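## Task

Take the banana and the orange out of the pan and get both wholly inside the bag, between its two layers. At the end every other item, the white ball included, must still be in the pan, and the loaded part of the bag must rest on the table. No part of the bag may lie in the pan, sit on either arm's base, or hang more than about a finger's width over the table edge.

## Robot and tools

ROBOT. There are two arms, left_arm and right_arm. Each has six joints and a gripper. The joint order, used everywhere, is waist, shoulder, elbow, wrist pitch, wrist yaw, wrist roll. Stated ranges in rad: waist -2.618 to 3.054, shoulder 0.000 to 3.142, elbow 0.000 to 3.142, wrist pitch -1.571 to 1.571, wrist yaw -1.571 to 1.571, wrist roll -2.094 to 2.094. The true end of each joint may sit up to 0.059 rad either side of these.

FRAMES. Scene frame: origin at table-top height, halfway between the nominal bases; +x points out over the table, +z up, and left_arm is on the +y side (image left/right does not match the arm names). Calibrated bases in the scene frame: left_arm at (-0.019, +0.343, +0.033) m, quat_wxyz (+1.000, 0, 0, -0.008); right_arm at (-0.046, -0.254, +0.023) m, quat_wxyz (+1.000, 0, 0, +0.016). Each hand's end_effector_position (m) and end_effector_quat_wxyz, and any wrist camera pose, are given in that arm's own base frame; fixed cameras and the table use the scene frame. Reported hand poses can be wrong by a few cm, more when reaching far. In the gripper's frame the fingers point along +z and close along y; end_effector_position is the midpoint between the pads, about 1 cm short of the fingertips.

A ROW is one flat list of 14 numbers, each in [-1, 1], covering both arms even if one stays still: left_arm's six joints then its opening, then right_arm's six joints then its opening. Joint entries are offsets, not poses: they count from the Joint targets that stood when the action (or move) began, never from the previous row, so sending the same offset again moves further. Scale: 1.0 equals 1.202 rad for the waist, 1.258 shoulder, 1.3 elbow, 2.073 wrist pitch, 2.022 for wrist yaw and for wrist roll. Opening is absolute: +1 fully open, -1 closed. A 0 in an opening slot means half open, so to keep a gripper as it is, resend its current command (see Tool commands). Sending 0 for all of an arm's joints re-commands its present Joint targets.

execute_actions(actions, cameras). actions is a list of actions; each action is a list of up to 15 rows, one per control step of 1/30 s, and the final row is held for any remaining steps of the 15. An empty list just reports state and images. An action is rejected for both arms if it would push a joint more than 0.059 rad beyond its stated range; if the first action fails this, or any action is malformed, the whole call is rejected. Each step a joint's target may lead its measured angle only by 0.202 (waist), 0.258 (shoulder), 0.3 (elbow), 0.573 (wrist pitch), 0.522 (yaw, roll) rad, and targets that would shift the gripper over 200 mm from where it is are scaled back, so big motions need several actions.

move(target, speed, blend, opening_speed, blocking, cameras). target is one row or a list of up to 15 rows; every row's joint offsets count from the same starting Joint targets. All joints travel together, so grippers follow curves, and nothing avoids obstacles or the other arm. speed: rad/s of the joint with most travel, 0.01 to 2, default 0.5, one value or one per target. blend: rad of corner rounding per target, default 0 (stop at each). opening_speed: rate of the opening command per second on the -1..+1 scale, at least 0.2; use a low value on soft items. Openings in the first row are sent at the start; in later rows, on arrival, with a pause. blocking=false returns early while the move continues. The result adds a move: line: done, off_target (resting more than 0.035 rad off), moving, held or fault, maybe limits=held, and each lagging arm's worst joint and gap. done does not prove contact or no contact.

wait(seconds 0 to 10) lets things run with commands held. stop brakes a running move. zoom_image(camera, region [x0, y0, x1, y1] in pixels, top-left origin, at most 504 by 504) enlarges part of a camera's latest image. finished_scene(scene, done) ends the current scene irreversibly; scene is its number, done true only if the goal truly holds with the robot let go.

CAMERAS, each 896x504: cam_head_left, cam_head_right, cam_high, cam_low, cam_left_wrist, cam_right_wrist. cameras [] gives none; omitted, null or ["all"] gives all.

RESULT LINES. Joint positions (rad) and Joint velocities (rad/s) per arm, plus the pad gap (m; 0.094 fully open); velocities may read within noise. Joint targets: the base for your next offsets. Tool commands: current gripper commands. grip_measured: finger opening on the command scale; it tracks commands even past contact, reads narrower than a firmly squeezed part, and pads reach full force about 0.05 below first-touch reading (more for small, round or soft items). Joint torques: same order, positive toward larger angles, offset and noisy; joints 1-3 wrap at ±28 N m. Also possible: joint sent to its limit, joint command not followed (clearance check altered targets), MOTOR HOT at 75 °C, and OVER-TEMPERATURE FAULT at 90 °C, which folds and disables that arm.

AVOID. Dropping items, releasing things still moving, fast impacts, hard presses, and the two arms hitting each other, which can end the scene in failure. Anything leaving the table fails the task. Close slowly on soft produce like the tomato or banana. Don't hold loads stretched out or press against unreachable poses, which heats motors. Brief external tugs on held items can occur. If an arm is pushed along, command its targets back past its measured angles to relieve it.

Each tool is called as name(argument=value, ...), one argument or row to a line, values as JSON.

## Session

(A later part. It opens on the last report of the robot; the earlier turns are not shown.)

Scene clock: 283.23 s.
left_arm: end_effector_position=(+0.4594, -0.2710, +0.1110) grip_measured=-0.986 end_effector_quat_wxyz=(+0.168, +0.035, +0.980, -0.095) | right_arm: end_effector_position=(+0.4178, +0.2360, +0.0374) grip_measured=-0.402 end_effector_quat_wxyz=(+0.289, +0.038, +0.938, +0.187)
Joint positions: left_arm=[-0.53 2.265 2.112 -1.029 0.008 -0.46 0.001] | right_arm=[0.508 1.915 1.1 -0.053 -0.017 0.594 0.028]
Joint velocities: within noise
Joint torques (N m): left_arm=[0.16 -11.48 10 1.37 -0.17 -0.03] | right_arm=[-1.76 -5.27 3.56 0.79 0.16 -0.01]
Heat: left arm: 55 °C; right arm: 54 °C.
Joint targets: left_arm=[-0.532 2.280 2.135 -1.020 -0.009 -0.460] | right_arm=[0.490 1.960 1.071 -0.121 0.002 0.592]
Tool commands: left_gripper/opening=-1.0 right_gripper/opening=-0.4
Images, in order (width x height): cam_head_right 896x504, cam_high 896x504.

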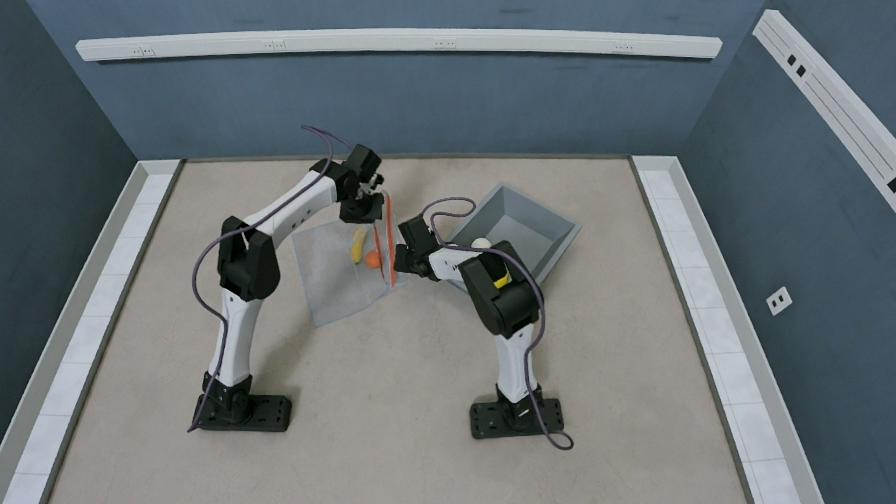

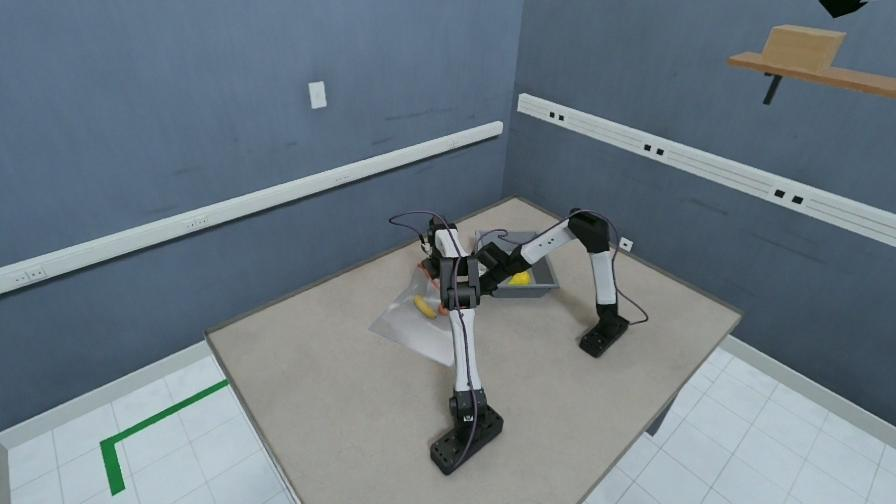

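move(
  target=[0,0,0,0,0,0,-1,-0.0086,-0.2305,0.2115,-0.248,0,0,-0.4],
  speed=0.4,
  cameras=["cam_right_wrist","cam_head_left","cam_low"],
)

zoom_image(
  camera="cam_head_left",
  region=[230, 150, 450, 330],
)

zoom_image(
  camera="cam_low",
  region=[320, 220, 520, 380],
)

Scene clock: 285.60 s.
left_arm: end_effector_position=(+0.4594, -0.2710, +0.1110) grip_measured=-0.986 end_effector_quat_wxyz=(+0.168, +0.035, +0.980, -0.095) | right_arm: end_effector_position=(+0.3823, +0.2053, +0.1319) grip_measured=-0.401 end_effector_quat_wxyz=(+0.234, +0.049, +0.960, +0.145)
Joint positions: left_arm=[-0.53 2.265 2.112 -1.029 0.008 -0.46 0.001] | right_arm=[0.49 1.7 1.322 -0.635 -0.008 0.594 0.028]
Joint velocities: within noise
Joint torques (N m): left_arm=[0.13 -11.47 9.99 1.37 -0.17 -0.04] | right_arm=[-0.94 -10.69 9.22 1.23 0.09 0]
Heat: left arm: 54 °C; right arm: 54 °C.
Joint targets: left_arm=[-0.532 2.280 2.135 -1.020 -0.009 -0.460] | right_arm=[0.480 1.670 1.346 -0.635 0.002 0.592]
move: done
Images, in order (width x height): cam_head_left 896x504, cam_low 896x504, cam_right_wrist 896x504.

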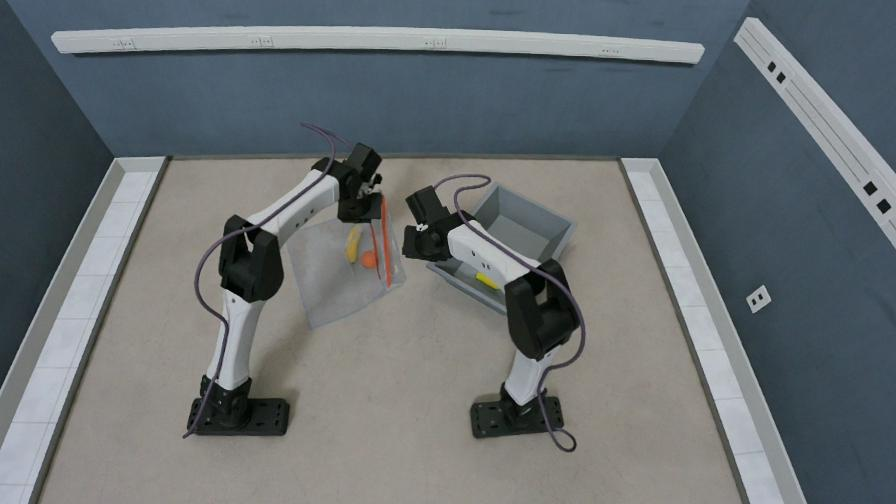

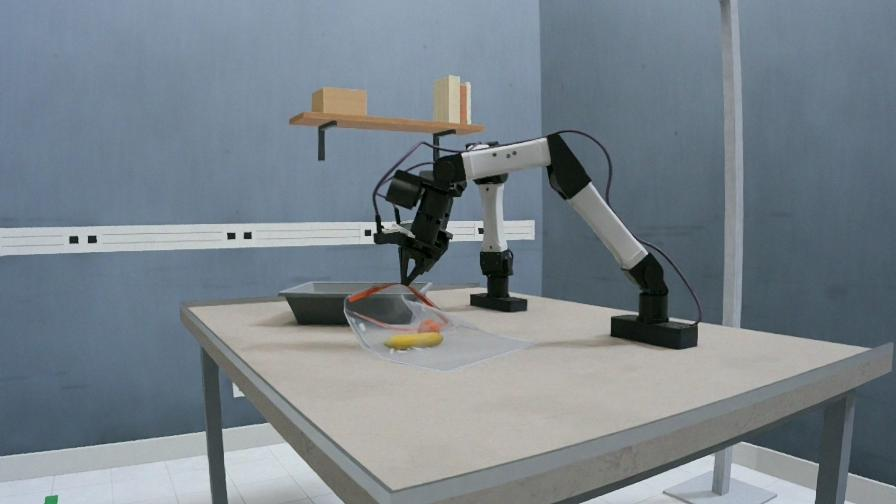

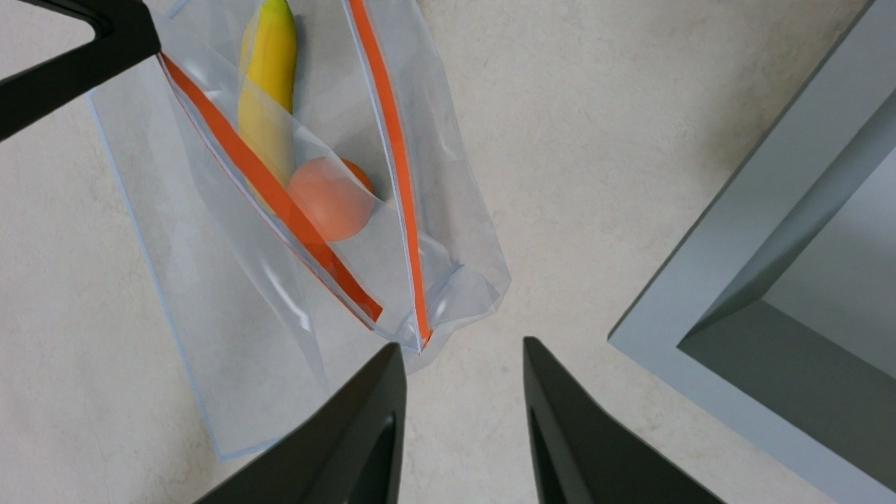

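Scaled by 2.291 from the camera's 896x504 image, which has a finer 1280x720 frame.

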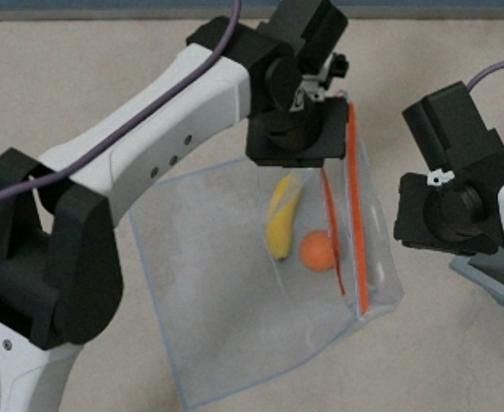

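Scaled by 2.520 from the camera's 896x504 image, which has a finer 1280x720 frame.

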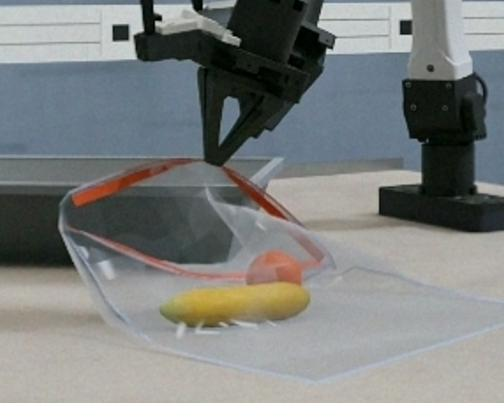

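move(
  target=[0,0,0,0,0,0,-1,-0.4576,-0.294,0,0,0,0,-0.4],
  speed=0.7,
  cameras=[],
)

move(
  target=[-0.069,0.1494,0.1223,0.0053,0,0,-1,0,0,0,0,0,0,-0.4],
  speed=0.25,
  cameras=["cam_left_wrist","cam_head_left","cam_low"],
)

zoom_image(
  camera="cam_head_left",
  region=[230, 150, 450, 330],
)

zoom_image(
  camera="cam_low",
  region=[320, 220, 520, 380],
)

Scene clock: 287.80 s.
left_arm: end_effector_position=(+0.4594, -0.2709, +0.1110) grip_measured=-0.986 end_effector_quat_wxyz=(+0.168, +0.035, +0.980, -0.095) | right_arm: end_effector_position=(+0.3945, -0.0263, +0.2858) grip_measured=-0.401 end_effector_quat_wxyz=(+0.437, +0.289, +0.844, +0.118)
Joint positions: left_arm=[-0.53 2.265 2.112 -1.029 0.007 -0.46 0.001] | right_arm=[-0.067 1.312 1.322 -0.642 -0.001 0.594 0.028]
Joint velocities: within noise
Joint torques (N m): left_arm=[0.12 -11.41 10 1.37 -0.16 -0.04] | right_arm=[-0.23 -5.96 9.63 1.76 0.02 -0.01]
Heat: left arm: 54 °C; right arm: 53 °C.
Joint targets: left_arm=[-0.532 2.280 2.135 -1.020 -0.009 -0.460] | right_arm=[-0.071 1.300 1.346 -0.635 0.002 0.592]
move: done
No camera images: "cameras" was empty.

Scene clock: 289.10 s.
left_arm: end_effector_position=(+0.4620, -0.3257, +0.0697) grip_measured=-0.986 end_effector_quat_wxyz=(+0.160, +0.075, +0.979, -0.098) | right_arm: end_effector_position=(+0.3945, -0.0263, +0.2858) grip_measured=-0.401 end_effector_quat_wxyz=(+0.437, +0.289, +0.844, +0.118)
Joint positions: left_arm=[-0.612 2.448 2.271 -1.016 0.006 -0.46 0.001] | right_arm=[-0.067 1.312 1.322 -0.642 -0.001 0.594 0.028]
Joint velocities: within noise
Joint torques (N m): left_arm=[0.09 -12.21 10 1.33 -0.16 -0.04] | right_arm=[-0.32 -5.94 9.51 1.8 0.02 -0.01]
Heat: left arm: 54 °C; right arm: 53 °C.
Joint targets: left_arm=[-0.614 2.468 2.294 -1.009 -0.009 -0.460] | right_arm=[-0.071 1.300 1.346 -0.635 0.002 0.592]
move: done
Images, in order (width x height): cam_head_left 896x504, cam_low 896x504, cam_left_wrist 896x504.

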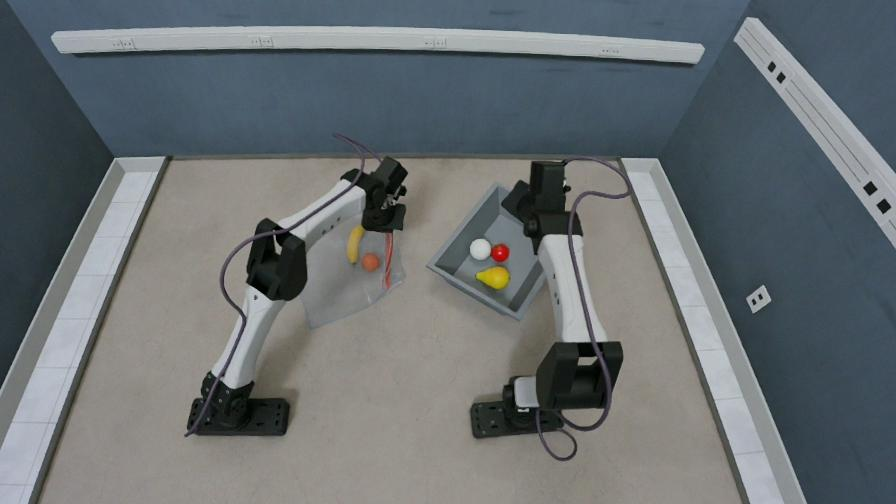

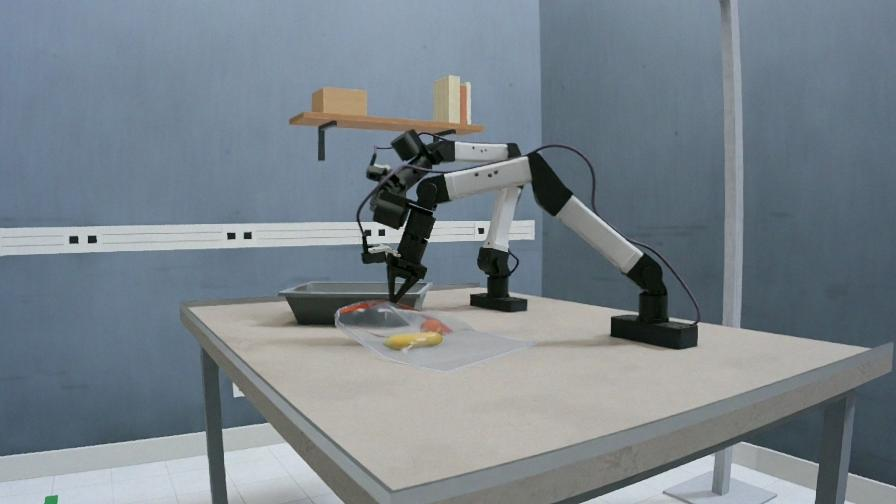

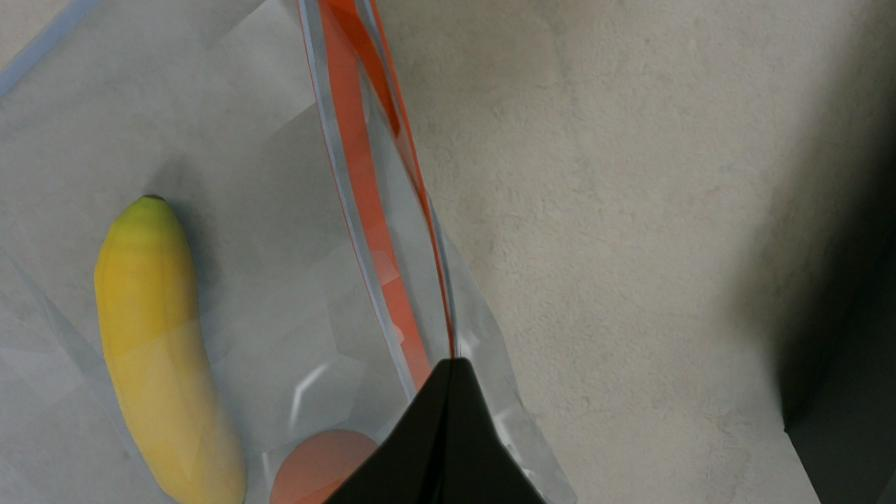

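Scaled by 2.291 from the camera's 896x504 image, which has a finer 1280x720 frame.

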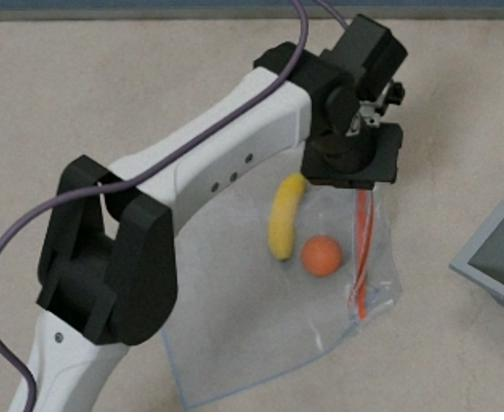

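Scaled by 2.520 from the camera's 896x504 image, which has a finer 1280x720 frame.

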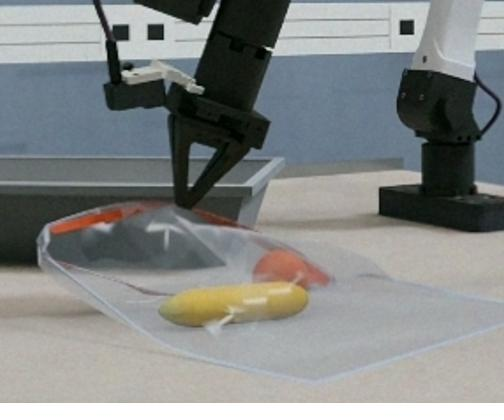

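move(
  target=[
    [-0.0353,-0.0024,-0.1915,0.165,0,0,-1,0,0,0,0,0,0,-0.4],
    [-0.0353,-0.0024,-0.1915,0.165,0,0,-0.5,0,0,0,0,0,0,-0.4],
  ],
  speed=0.25,
  opening_speed=0.5,
  cameras=["cam_left_wrist","cam_low","cam_head_left"],
)

zoom_image(
  camera="cam_low",
  region=[320, 220, 520, 380],
)

zoom_image(
  camera="cam_head_left",
  region=[230, 150, 450, 330],
)

Scene clock: 292.63 s.
left_arm: end_effector_position=(+0.4693, -0.3586, +0.0285) grip_measured=-0.502 end_effector_quat_wxyz=(+0.210, +0.093, +0.964, -0.134) | right_arm: end_effector_position=(+0.3945, -0.0263, +0.2858) grip_measured=-0.401 end_effector_quat_wxyz=(+0.437, +0.289, +0.844, +0.118)
Joint positions: left_arm=[-0.651 2.448 2.055 -0.675 0.006 -0.46 0.023] | right_arm=[-0.067 1.312 1.322 -0.642 -0.001 0.594 0.028]
Joint velocities: within noise
Joint torques (N m): left_arm=[-0.31 -12.6 6.95 1.58 -0.15 -0.04] | right_arm=[-0.29 -5.91 9.5 1.8 0.02 -0.01]
Heat: left arm: 55 °C; right arm: 52 °C.
Joint targets: left_arm=[-0.657 2.465 2.045 -0.667 -0.009 -0.460] | right_arm=[-0.071 1.300 1.346 -0.635 0.002 0.592]
move: done
Images, in order (width x height): cam_head_left 896x504, cam_low 896x504, cam_left_wrist 896x504.

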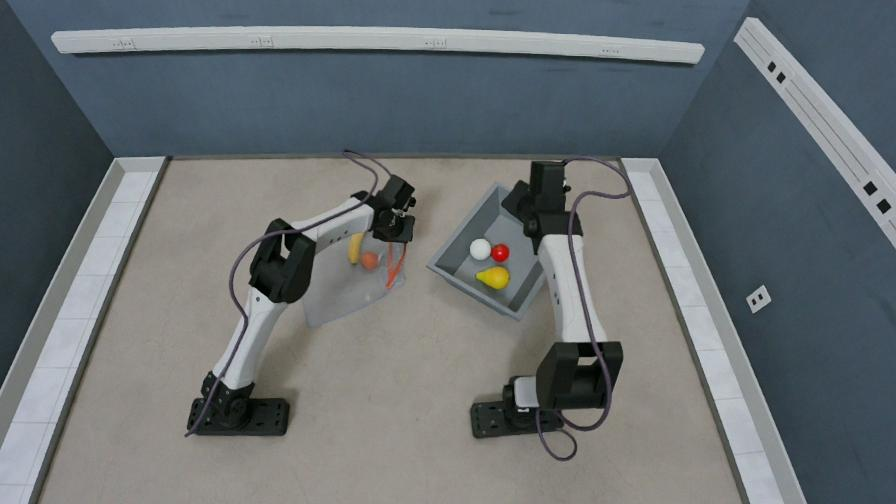

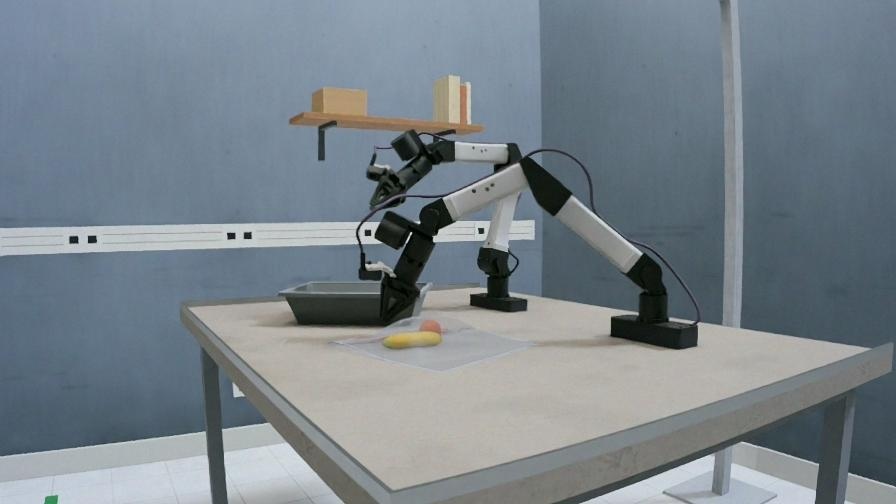

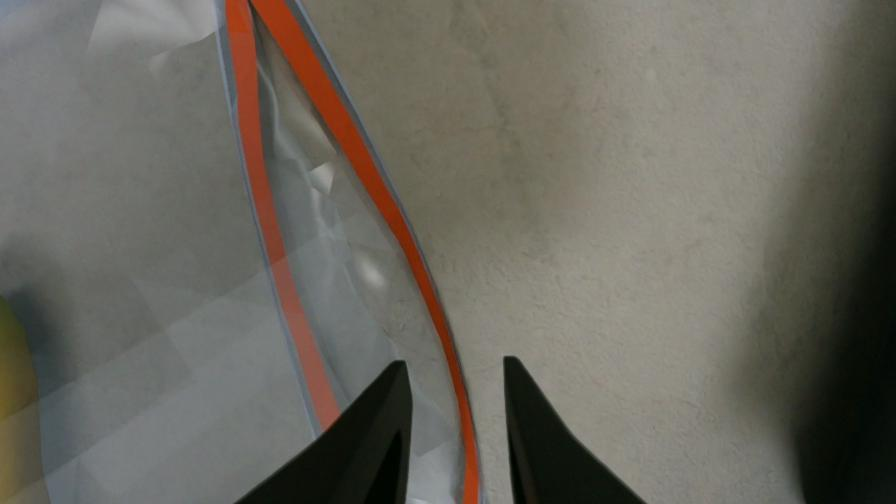

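Scaled by 2.520 from the camera's 896x504 image, which has a finer 1280x720 frame.

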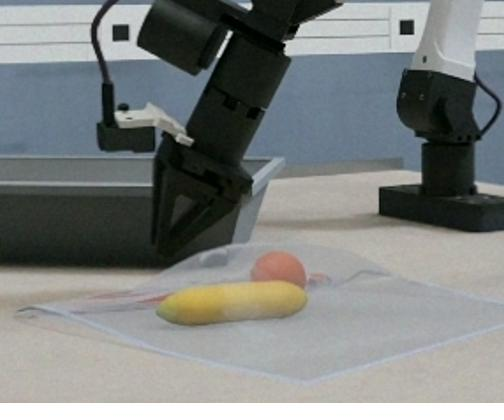

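Scaled by 2.291 from the camera's 896x504 image, which has a finer 1280x720 frame.

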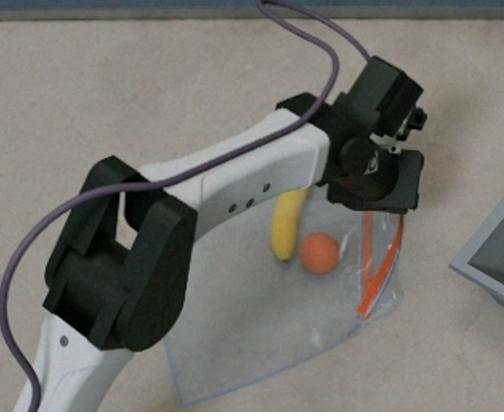

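move(
  target=[0,-0.221,-0.0754,-0.0569,0,0,-0.4,0,0,0,0,0,0,-0.4],
  speed=0.25,
  cameras=["cam_left_wrist","cam_low","cam_head_left"],
)

zoom_image(
  camera="cam_low",
  region=[320, 220, 520, 380],
)

zoom_image(
  camera="cam_head_left",
  region=[230, 150, 450, 330],
)

Scene clock: 294.87 s.
left_arm: end_effector_position=(+0.4435, -0.3389, +0.1085) grip_measured=-0.402 end_effector_quat_wxyz=(+0.225, +0.092, +0.959, -0.143) | right_arm: end_effector_position=(+0.3945, -0.0263, +0.2858) grip_measured=-0.401 end_effector_quat_wxyz=(+0.437, +0.289, +0.844, +0.118)
Joint positions: left_arm=[-0.651 2.219 1.96 -0.771 0.006 -0.46 0.028] | right_arm=[-0.067 1.312 1.322 -0.642 -0.001 0.594 0.028]
Joint velocities: within noise
Joint torques (N m): left_arm=[-0.28 -15.04 6.8 1.43 -0.16 -0.04] | right_arm=[-0.29 -5.91 9.51 1.79 0.02 -0.01]
Heat: left arm: 56 °C; right arm: 51 °C.
Joint targets: left_arm=[-0.657 2.187 1.947 -0.785 -0.009 -0.460] | right_arm=[-0.071 1.300 1.346 -0.635 0.002 0.592]
move: done
Images, in order (width x height): cam_head_left 896x504, cam_low 896x504, cam_left_wrist 896x504.

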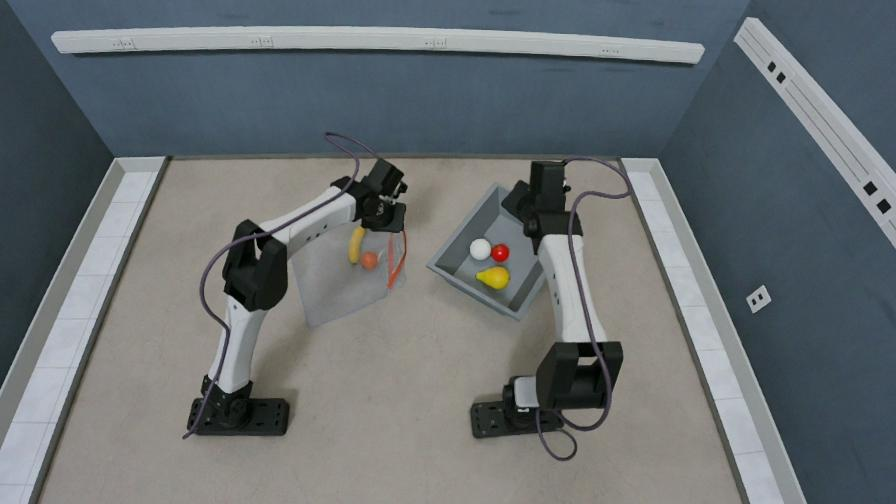

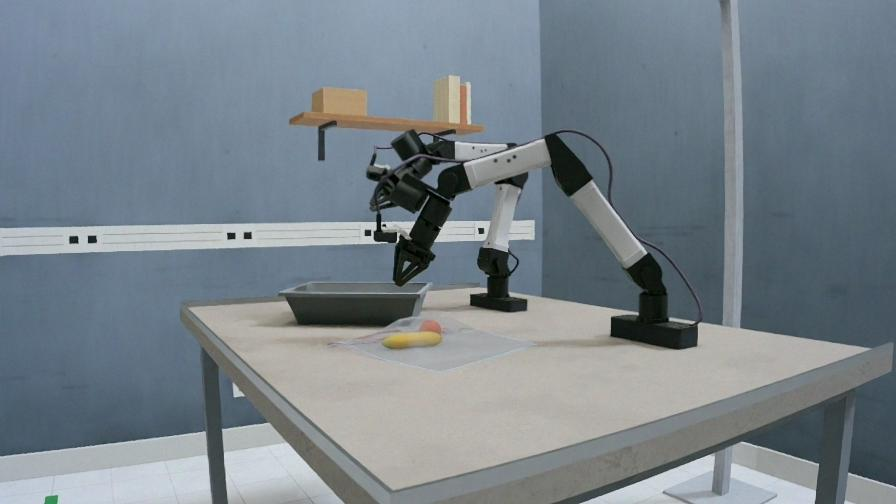

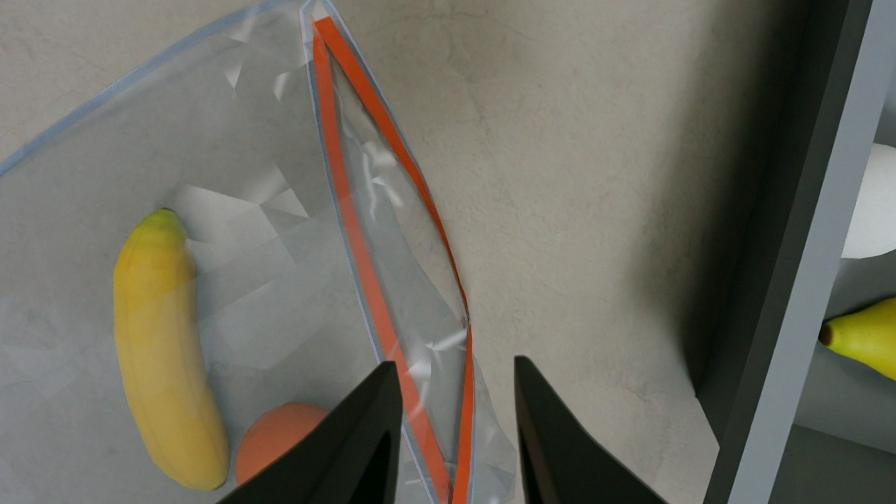

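Scaled by 2.520 from the camera's 896x504 image, which has a finer 1280x720 frame.

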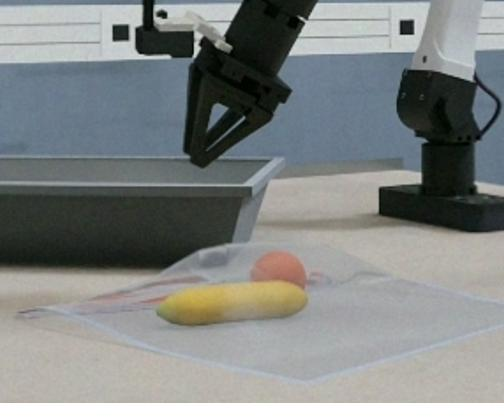

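Scaled by 2.291 from the camera's 896x504 image, which has a finer 1280x720 frame.

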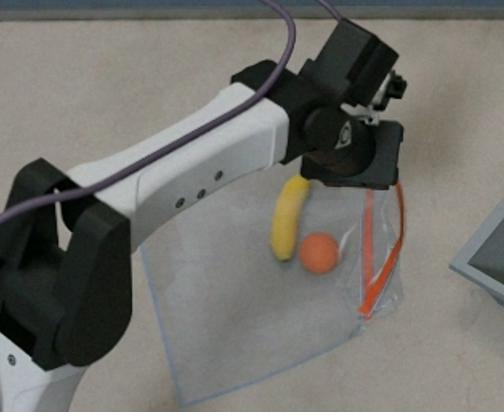

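move(
  target=[0.25,-0.5,0,0,0,0,-0.4,0,0,0,0,0,0,-0.4],
  speed=0.6,
  cameras=["cam_high","cam_low","cam_head_left","cam_left_wrist"],
)

zoom_image(
  camera="cam_head_left",
  region=[230, 150, 450, 330],
)

zoom_image(
  camera="cam_high",
  region=[340, 200, 560, 370],
)

zoom_image(
  camera="cam_low",
  region=[270, 270, 550, 380],
)

Scene clock: 296.80 s.
left_arm: end_effector_position=(+0.4173, -0.1567, +0.4361) grip_measured=-0.402 end_effector_quat_wxyz=(+0.514, -0.042, +0.827, -0.224) | right_arm: end_effector_position=(+0.3945, -0.0263, +0.2858) grip_measured=-0.401 end_effector_quat_wxyz=(+0.437, +0.289, +0.844, +0.118)
Joint positions: left_arm=[-0.358 1.551 1.948 -0.778 0.002 -0.46 0.028] | right_arm=[-0.067 1.312 1.322 -0.642 -0.001 0.594 0.028]
Joint velocities: within noise
Joint torques (N m): left_arm=[0.39 -5.76 7.21 2.29 -0.1 -0.03] | right_arm=[-0.32 -5.94 9.52 1.8 0.02 -0.01]
Heat: left arm: 56 °C; right arm: 50 °C.
Joint targets: left_arm=[-0.356 1.558 1.947 -0.785 -0.009 -0.460] | right_arm=[-0.071 1.300 1.346 -0.635 0.002 0.592]
move: done
Images, in order (width x height): cam_head_left 896x504, cam_high 896x504, cam_low 896x504, cam_left_wrist 896x504.

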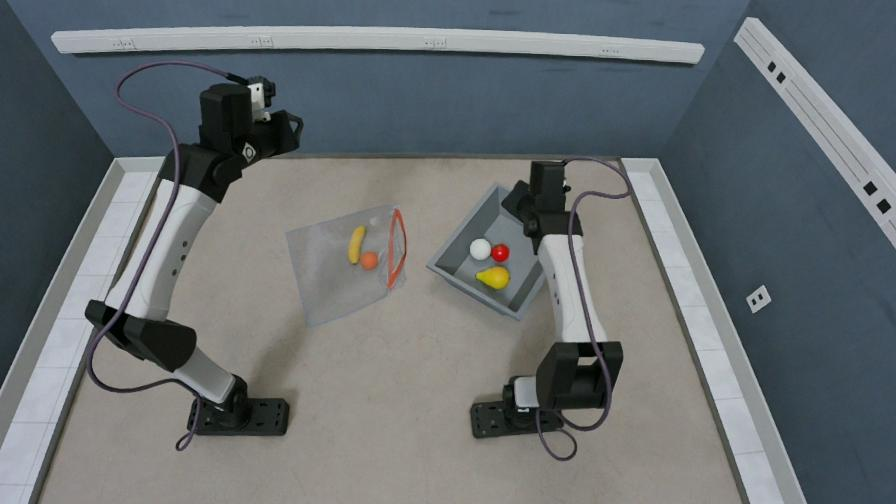

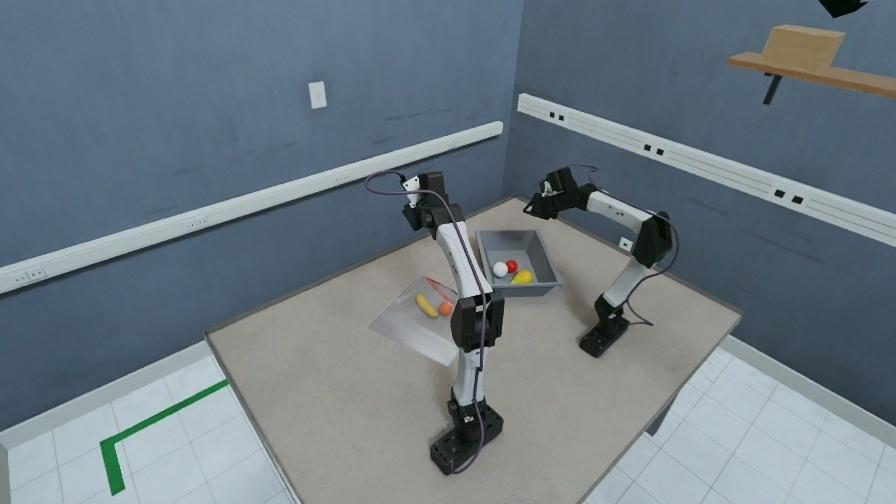

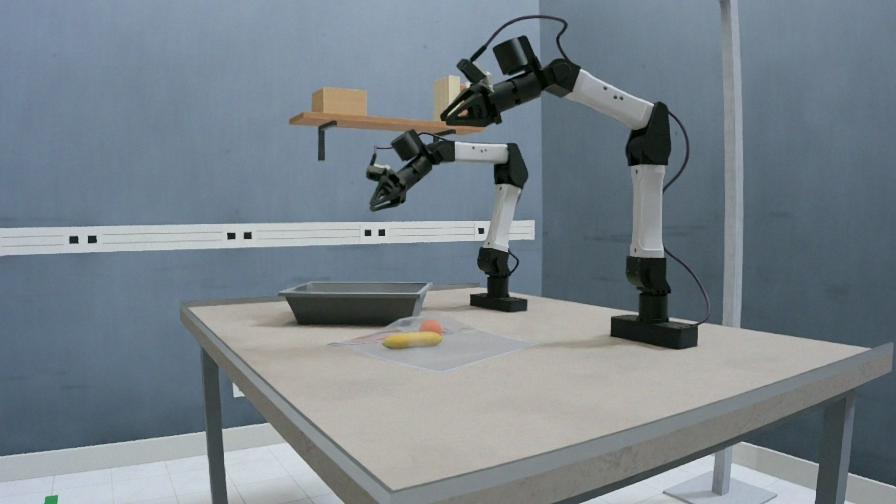

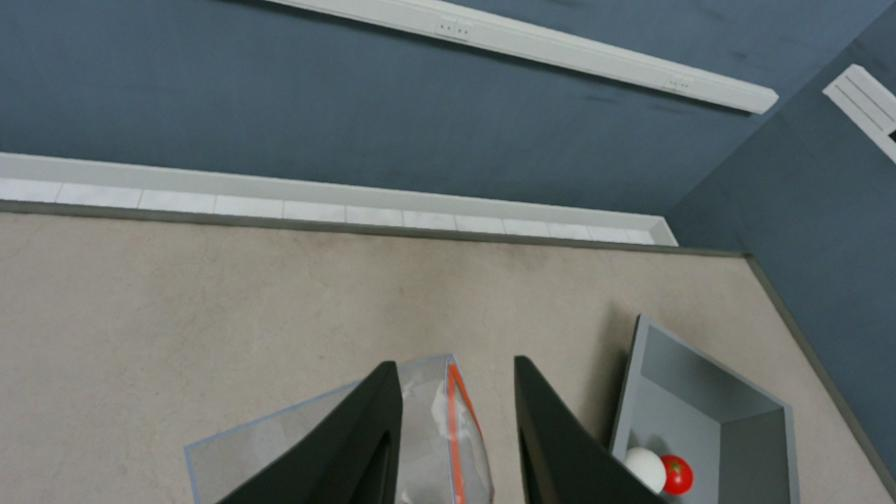

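Scaled by 2.291 from the camera's 896x504 image, which has a finer 1280x720 frame.

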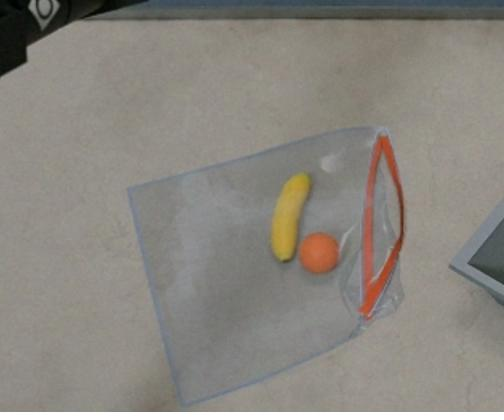

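Scaled by 2.291 from the camera's 896x504 image, which has a finer 1280x720 frame.

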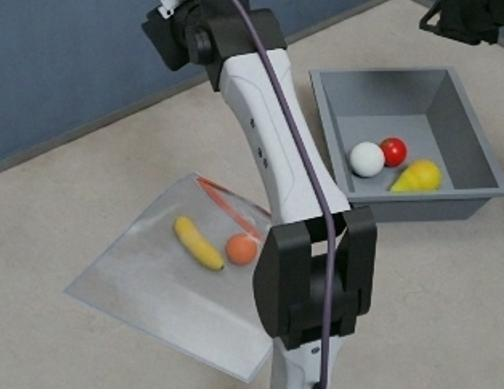

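Scaled by 1.800 from the camera's 896x504 image, which has a finer 1280x720 frame.

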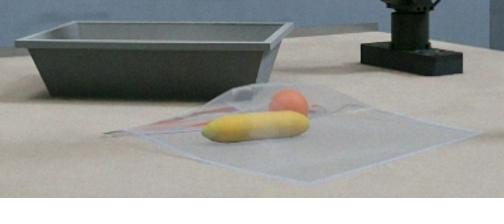

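zoom_image(
  camera="cam_low",
  region=[370, 310, 460, 360],
)

zoom_image(
  camera="cam_head_left",
  region=[330, 200, 420, 300],
)

zoom_image(
  camera="cam_high",
  region=[400, 270, 470, 340],
)

Scaled by 5.600 from the camera's 896x504 image, which has a finer 1280x720 frame.

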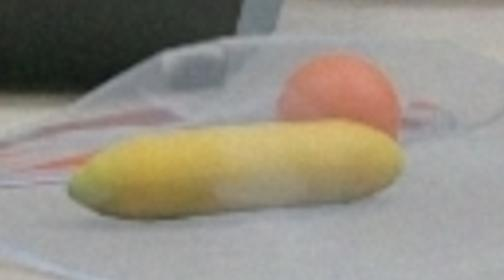

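Scaled by 5.040 from the camera's 896x504 image, which has a finer 1280x720 frame.

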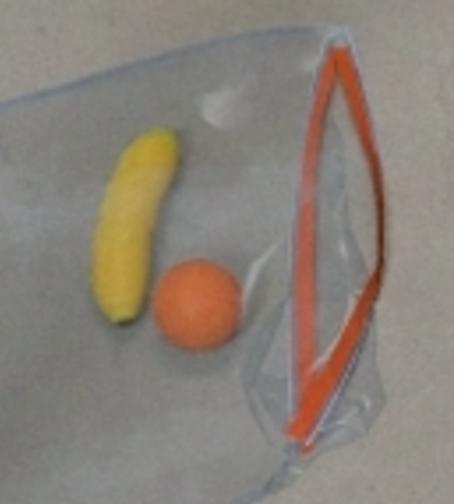

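Scaled by 7.200 from the camera's 896x504 image, which has a finer 1280x720 frame.

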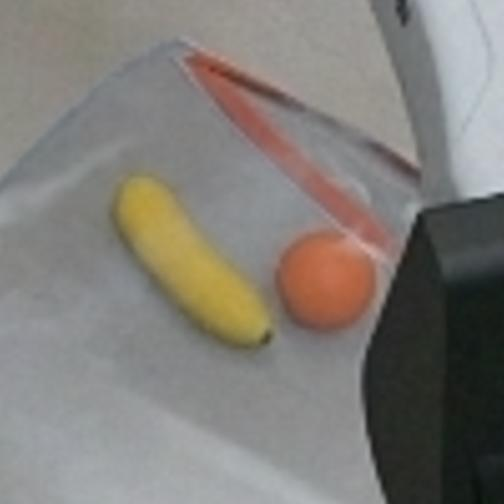

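move(
  target=[0,0,0,-0.27,0,0,0.6,0,0,0,0,0,0,-0.4],
  speed=0.8,
  cameras=["cam_left_wrist"],
)

zoom_image(
  camera="cam_left_wrist",
  region=[250, 150, 650, 400],
)

Scene clock: 299.03 s.
left_arm: end_effector_position=(+0.3406, -0.1280, +0.3299) grip_measured=+0.598 end_effector_quat_wxyz=(+0.287, -0.048, +0.948, -0.126) | right_arm: end_effector_position=(+0.3945, -0.0263, +0.2858) grip_measured=-0.401 end_effector_quat_wxyz=(+0.437, +0.289, +0.844, +0.118)
Joint positions: left_arm=[-0.358 1.551 1.948 -1.33 0.002 -0.46 0.075] | right_arm=[-0.067 1.312 1.322 -0.642 -0.001 0.594 0.028]
Joint velocities: within noise
Joint torques (N m): left_arm=[0.38 -5.3 6.71 1.56 -0.11 -0.04] | right_arm=[-0.32 -5.93 9.54 1.79 0.02 -0.01]
Heat: left arm: 55 °C; right arm: 50 °C.
Joint targets: left_arm=[-0.356 1.558 1.947 -1.345 -0.009 -0.460] | right_arm=[-0.071 1.300 1.346 -0.635 0.002 0.592]
move: done
Images, in order (width x height): cam_left_wrist 896x504.

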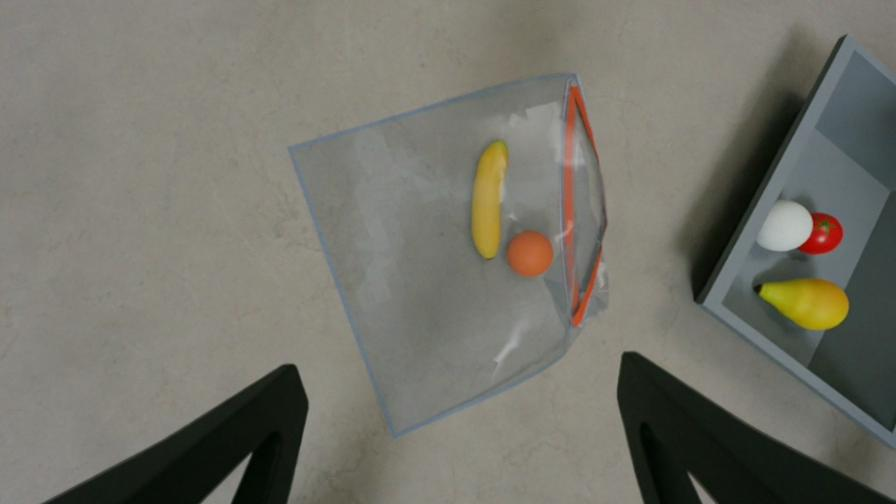

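Scaled by 1.260 from the camera's 896x504 image, which has a finer 1280x720 frame.

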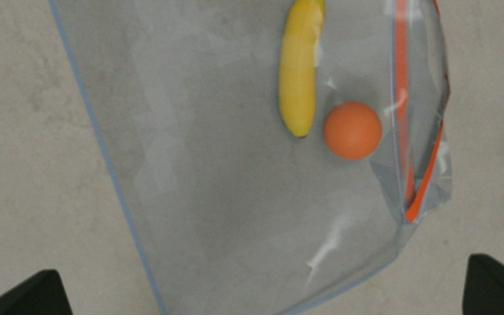

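finished_scene(
  scene=2,
  done=true,
)

The scene is finished: the task was done.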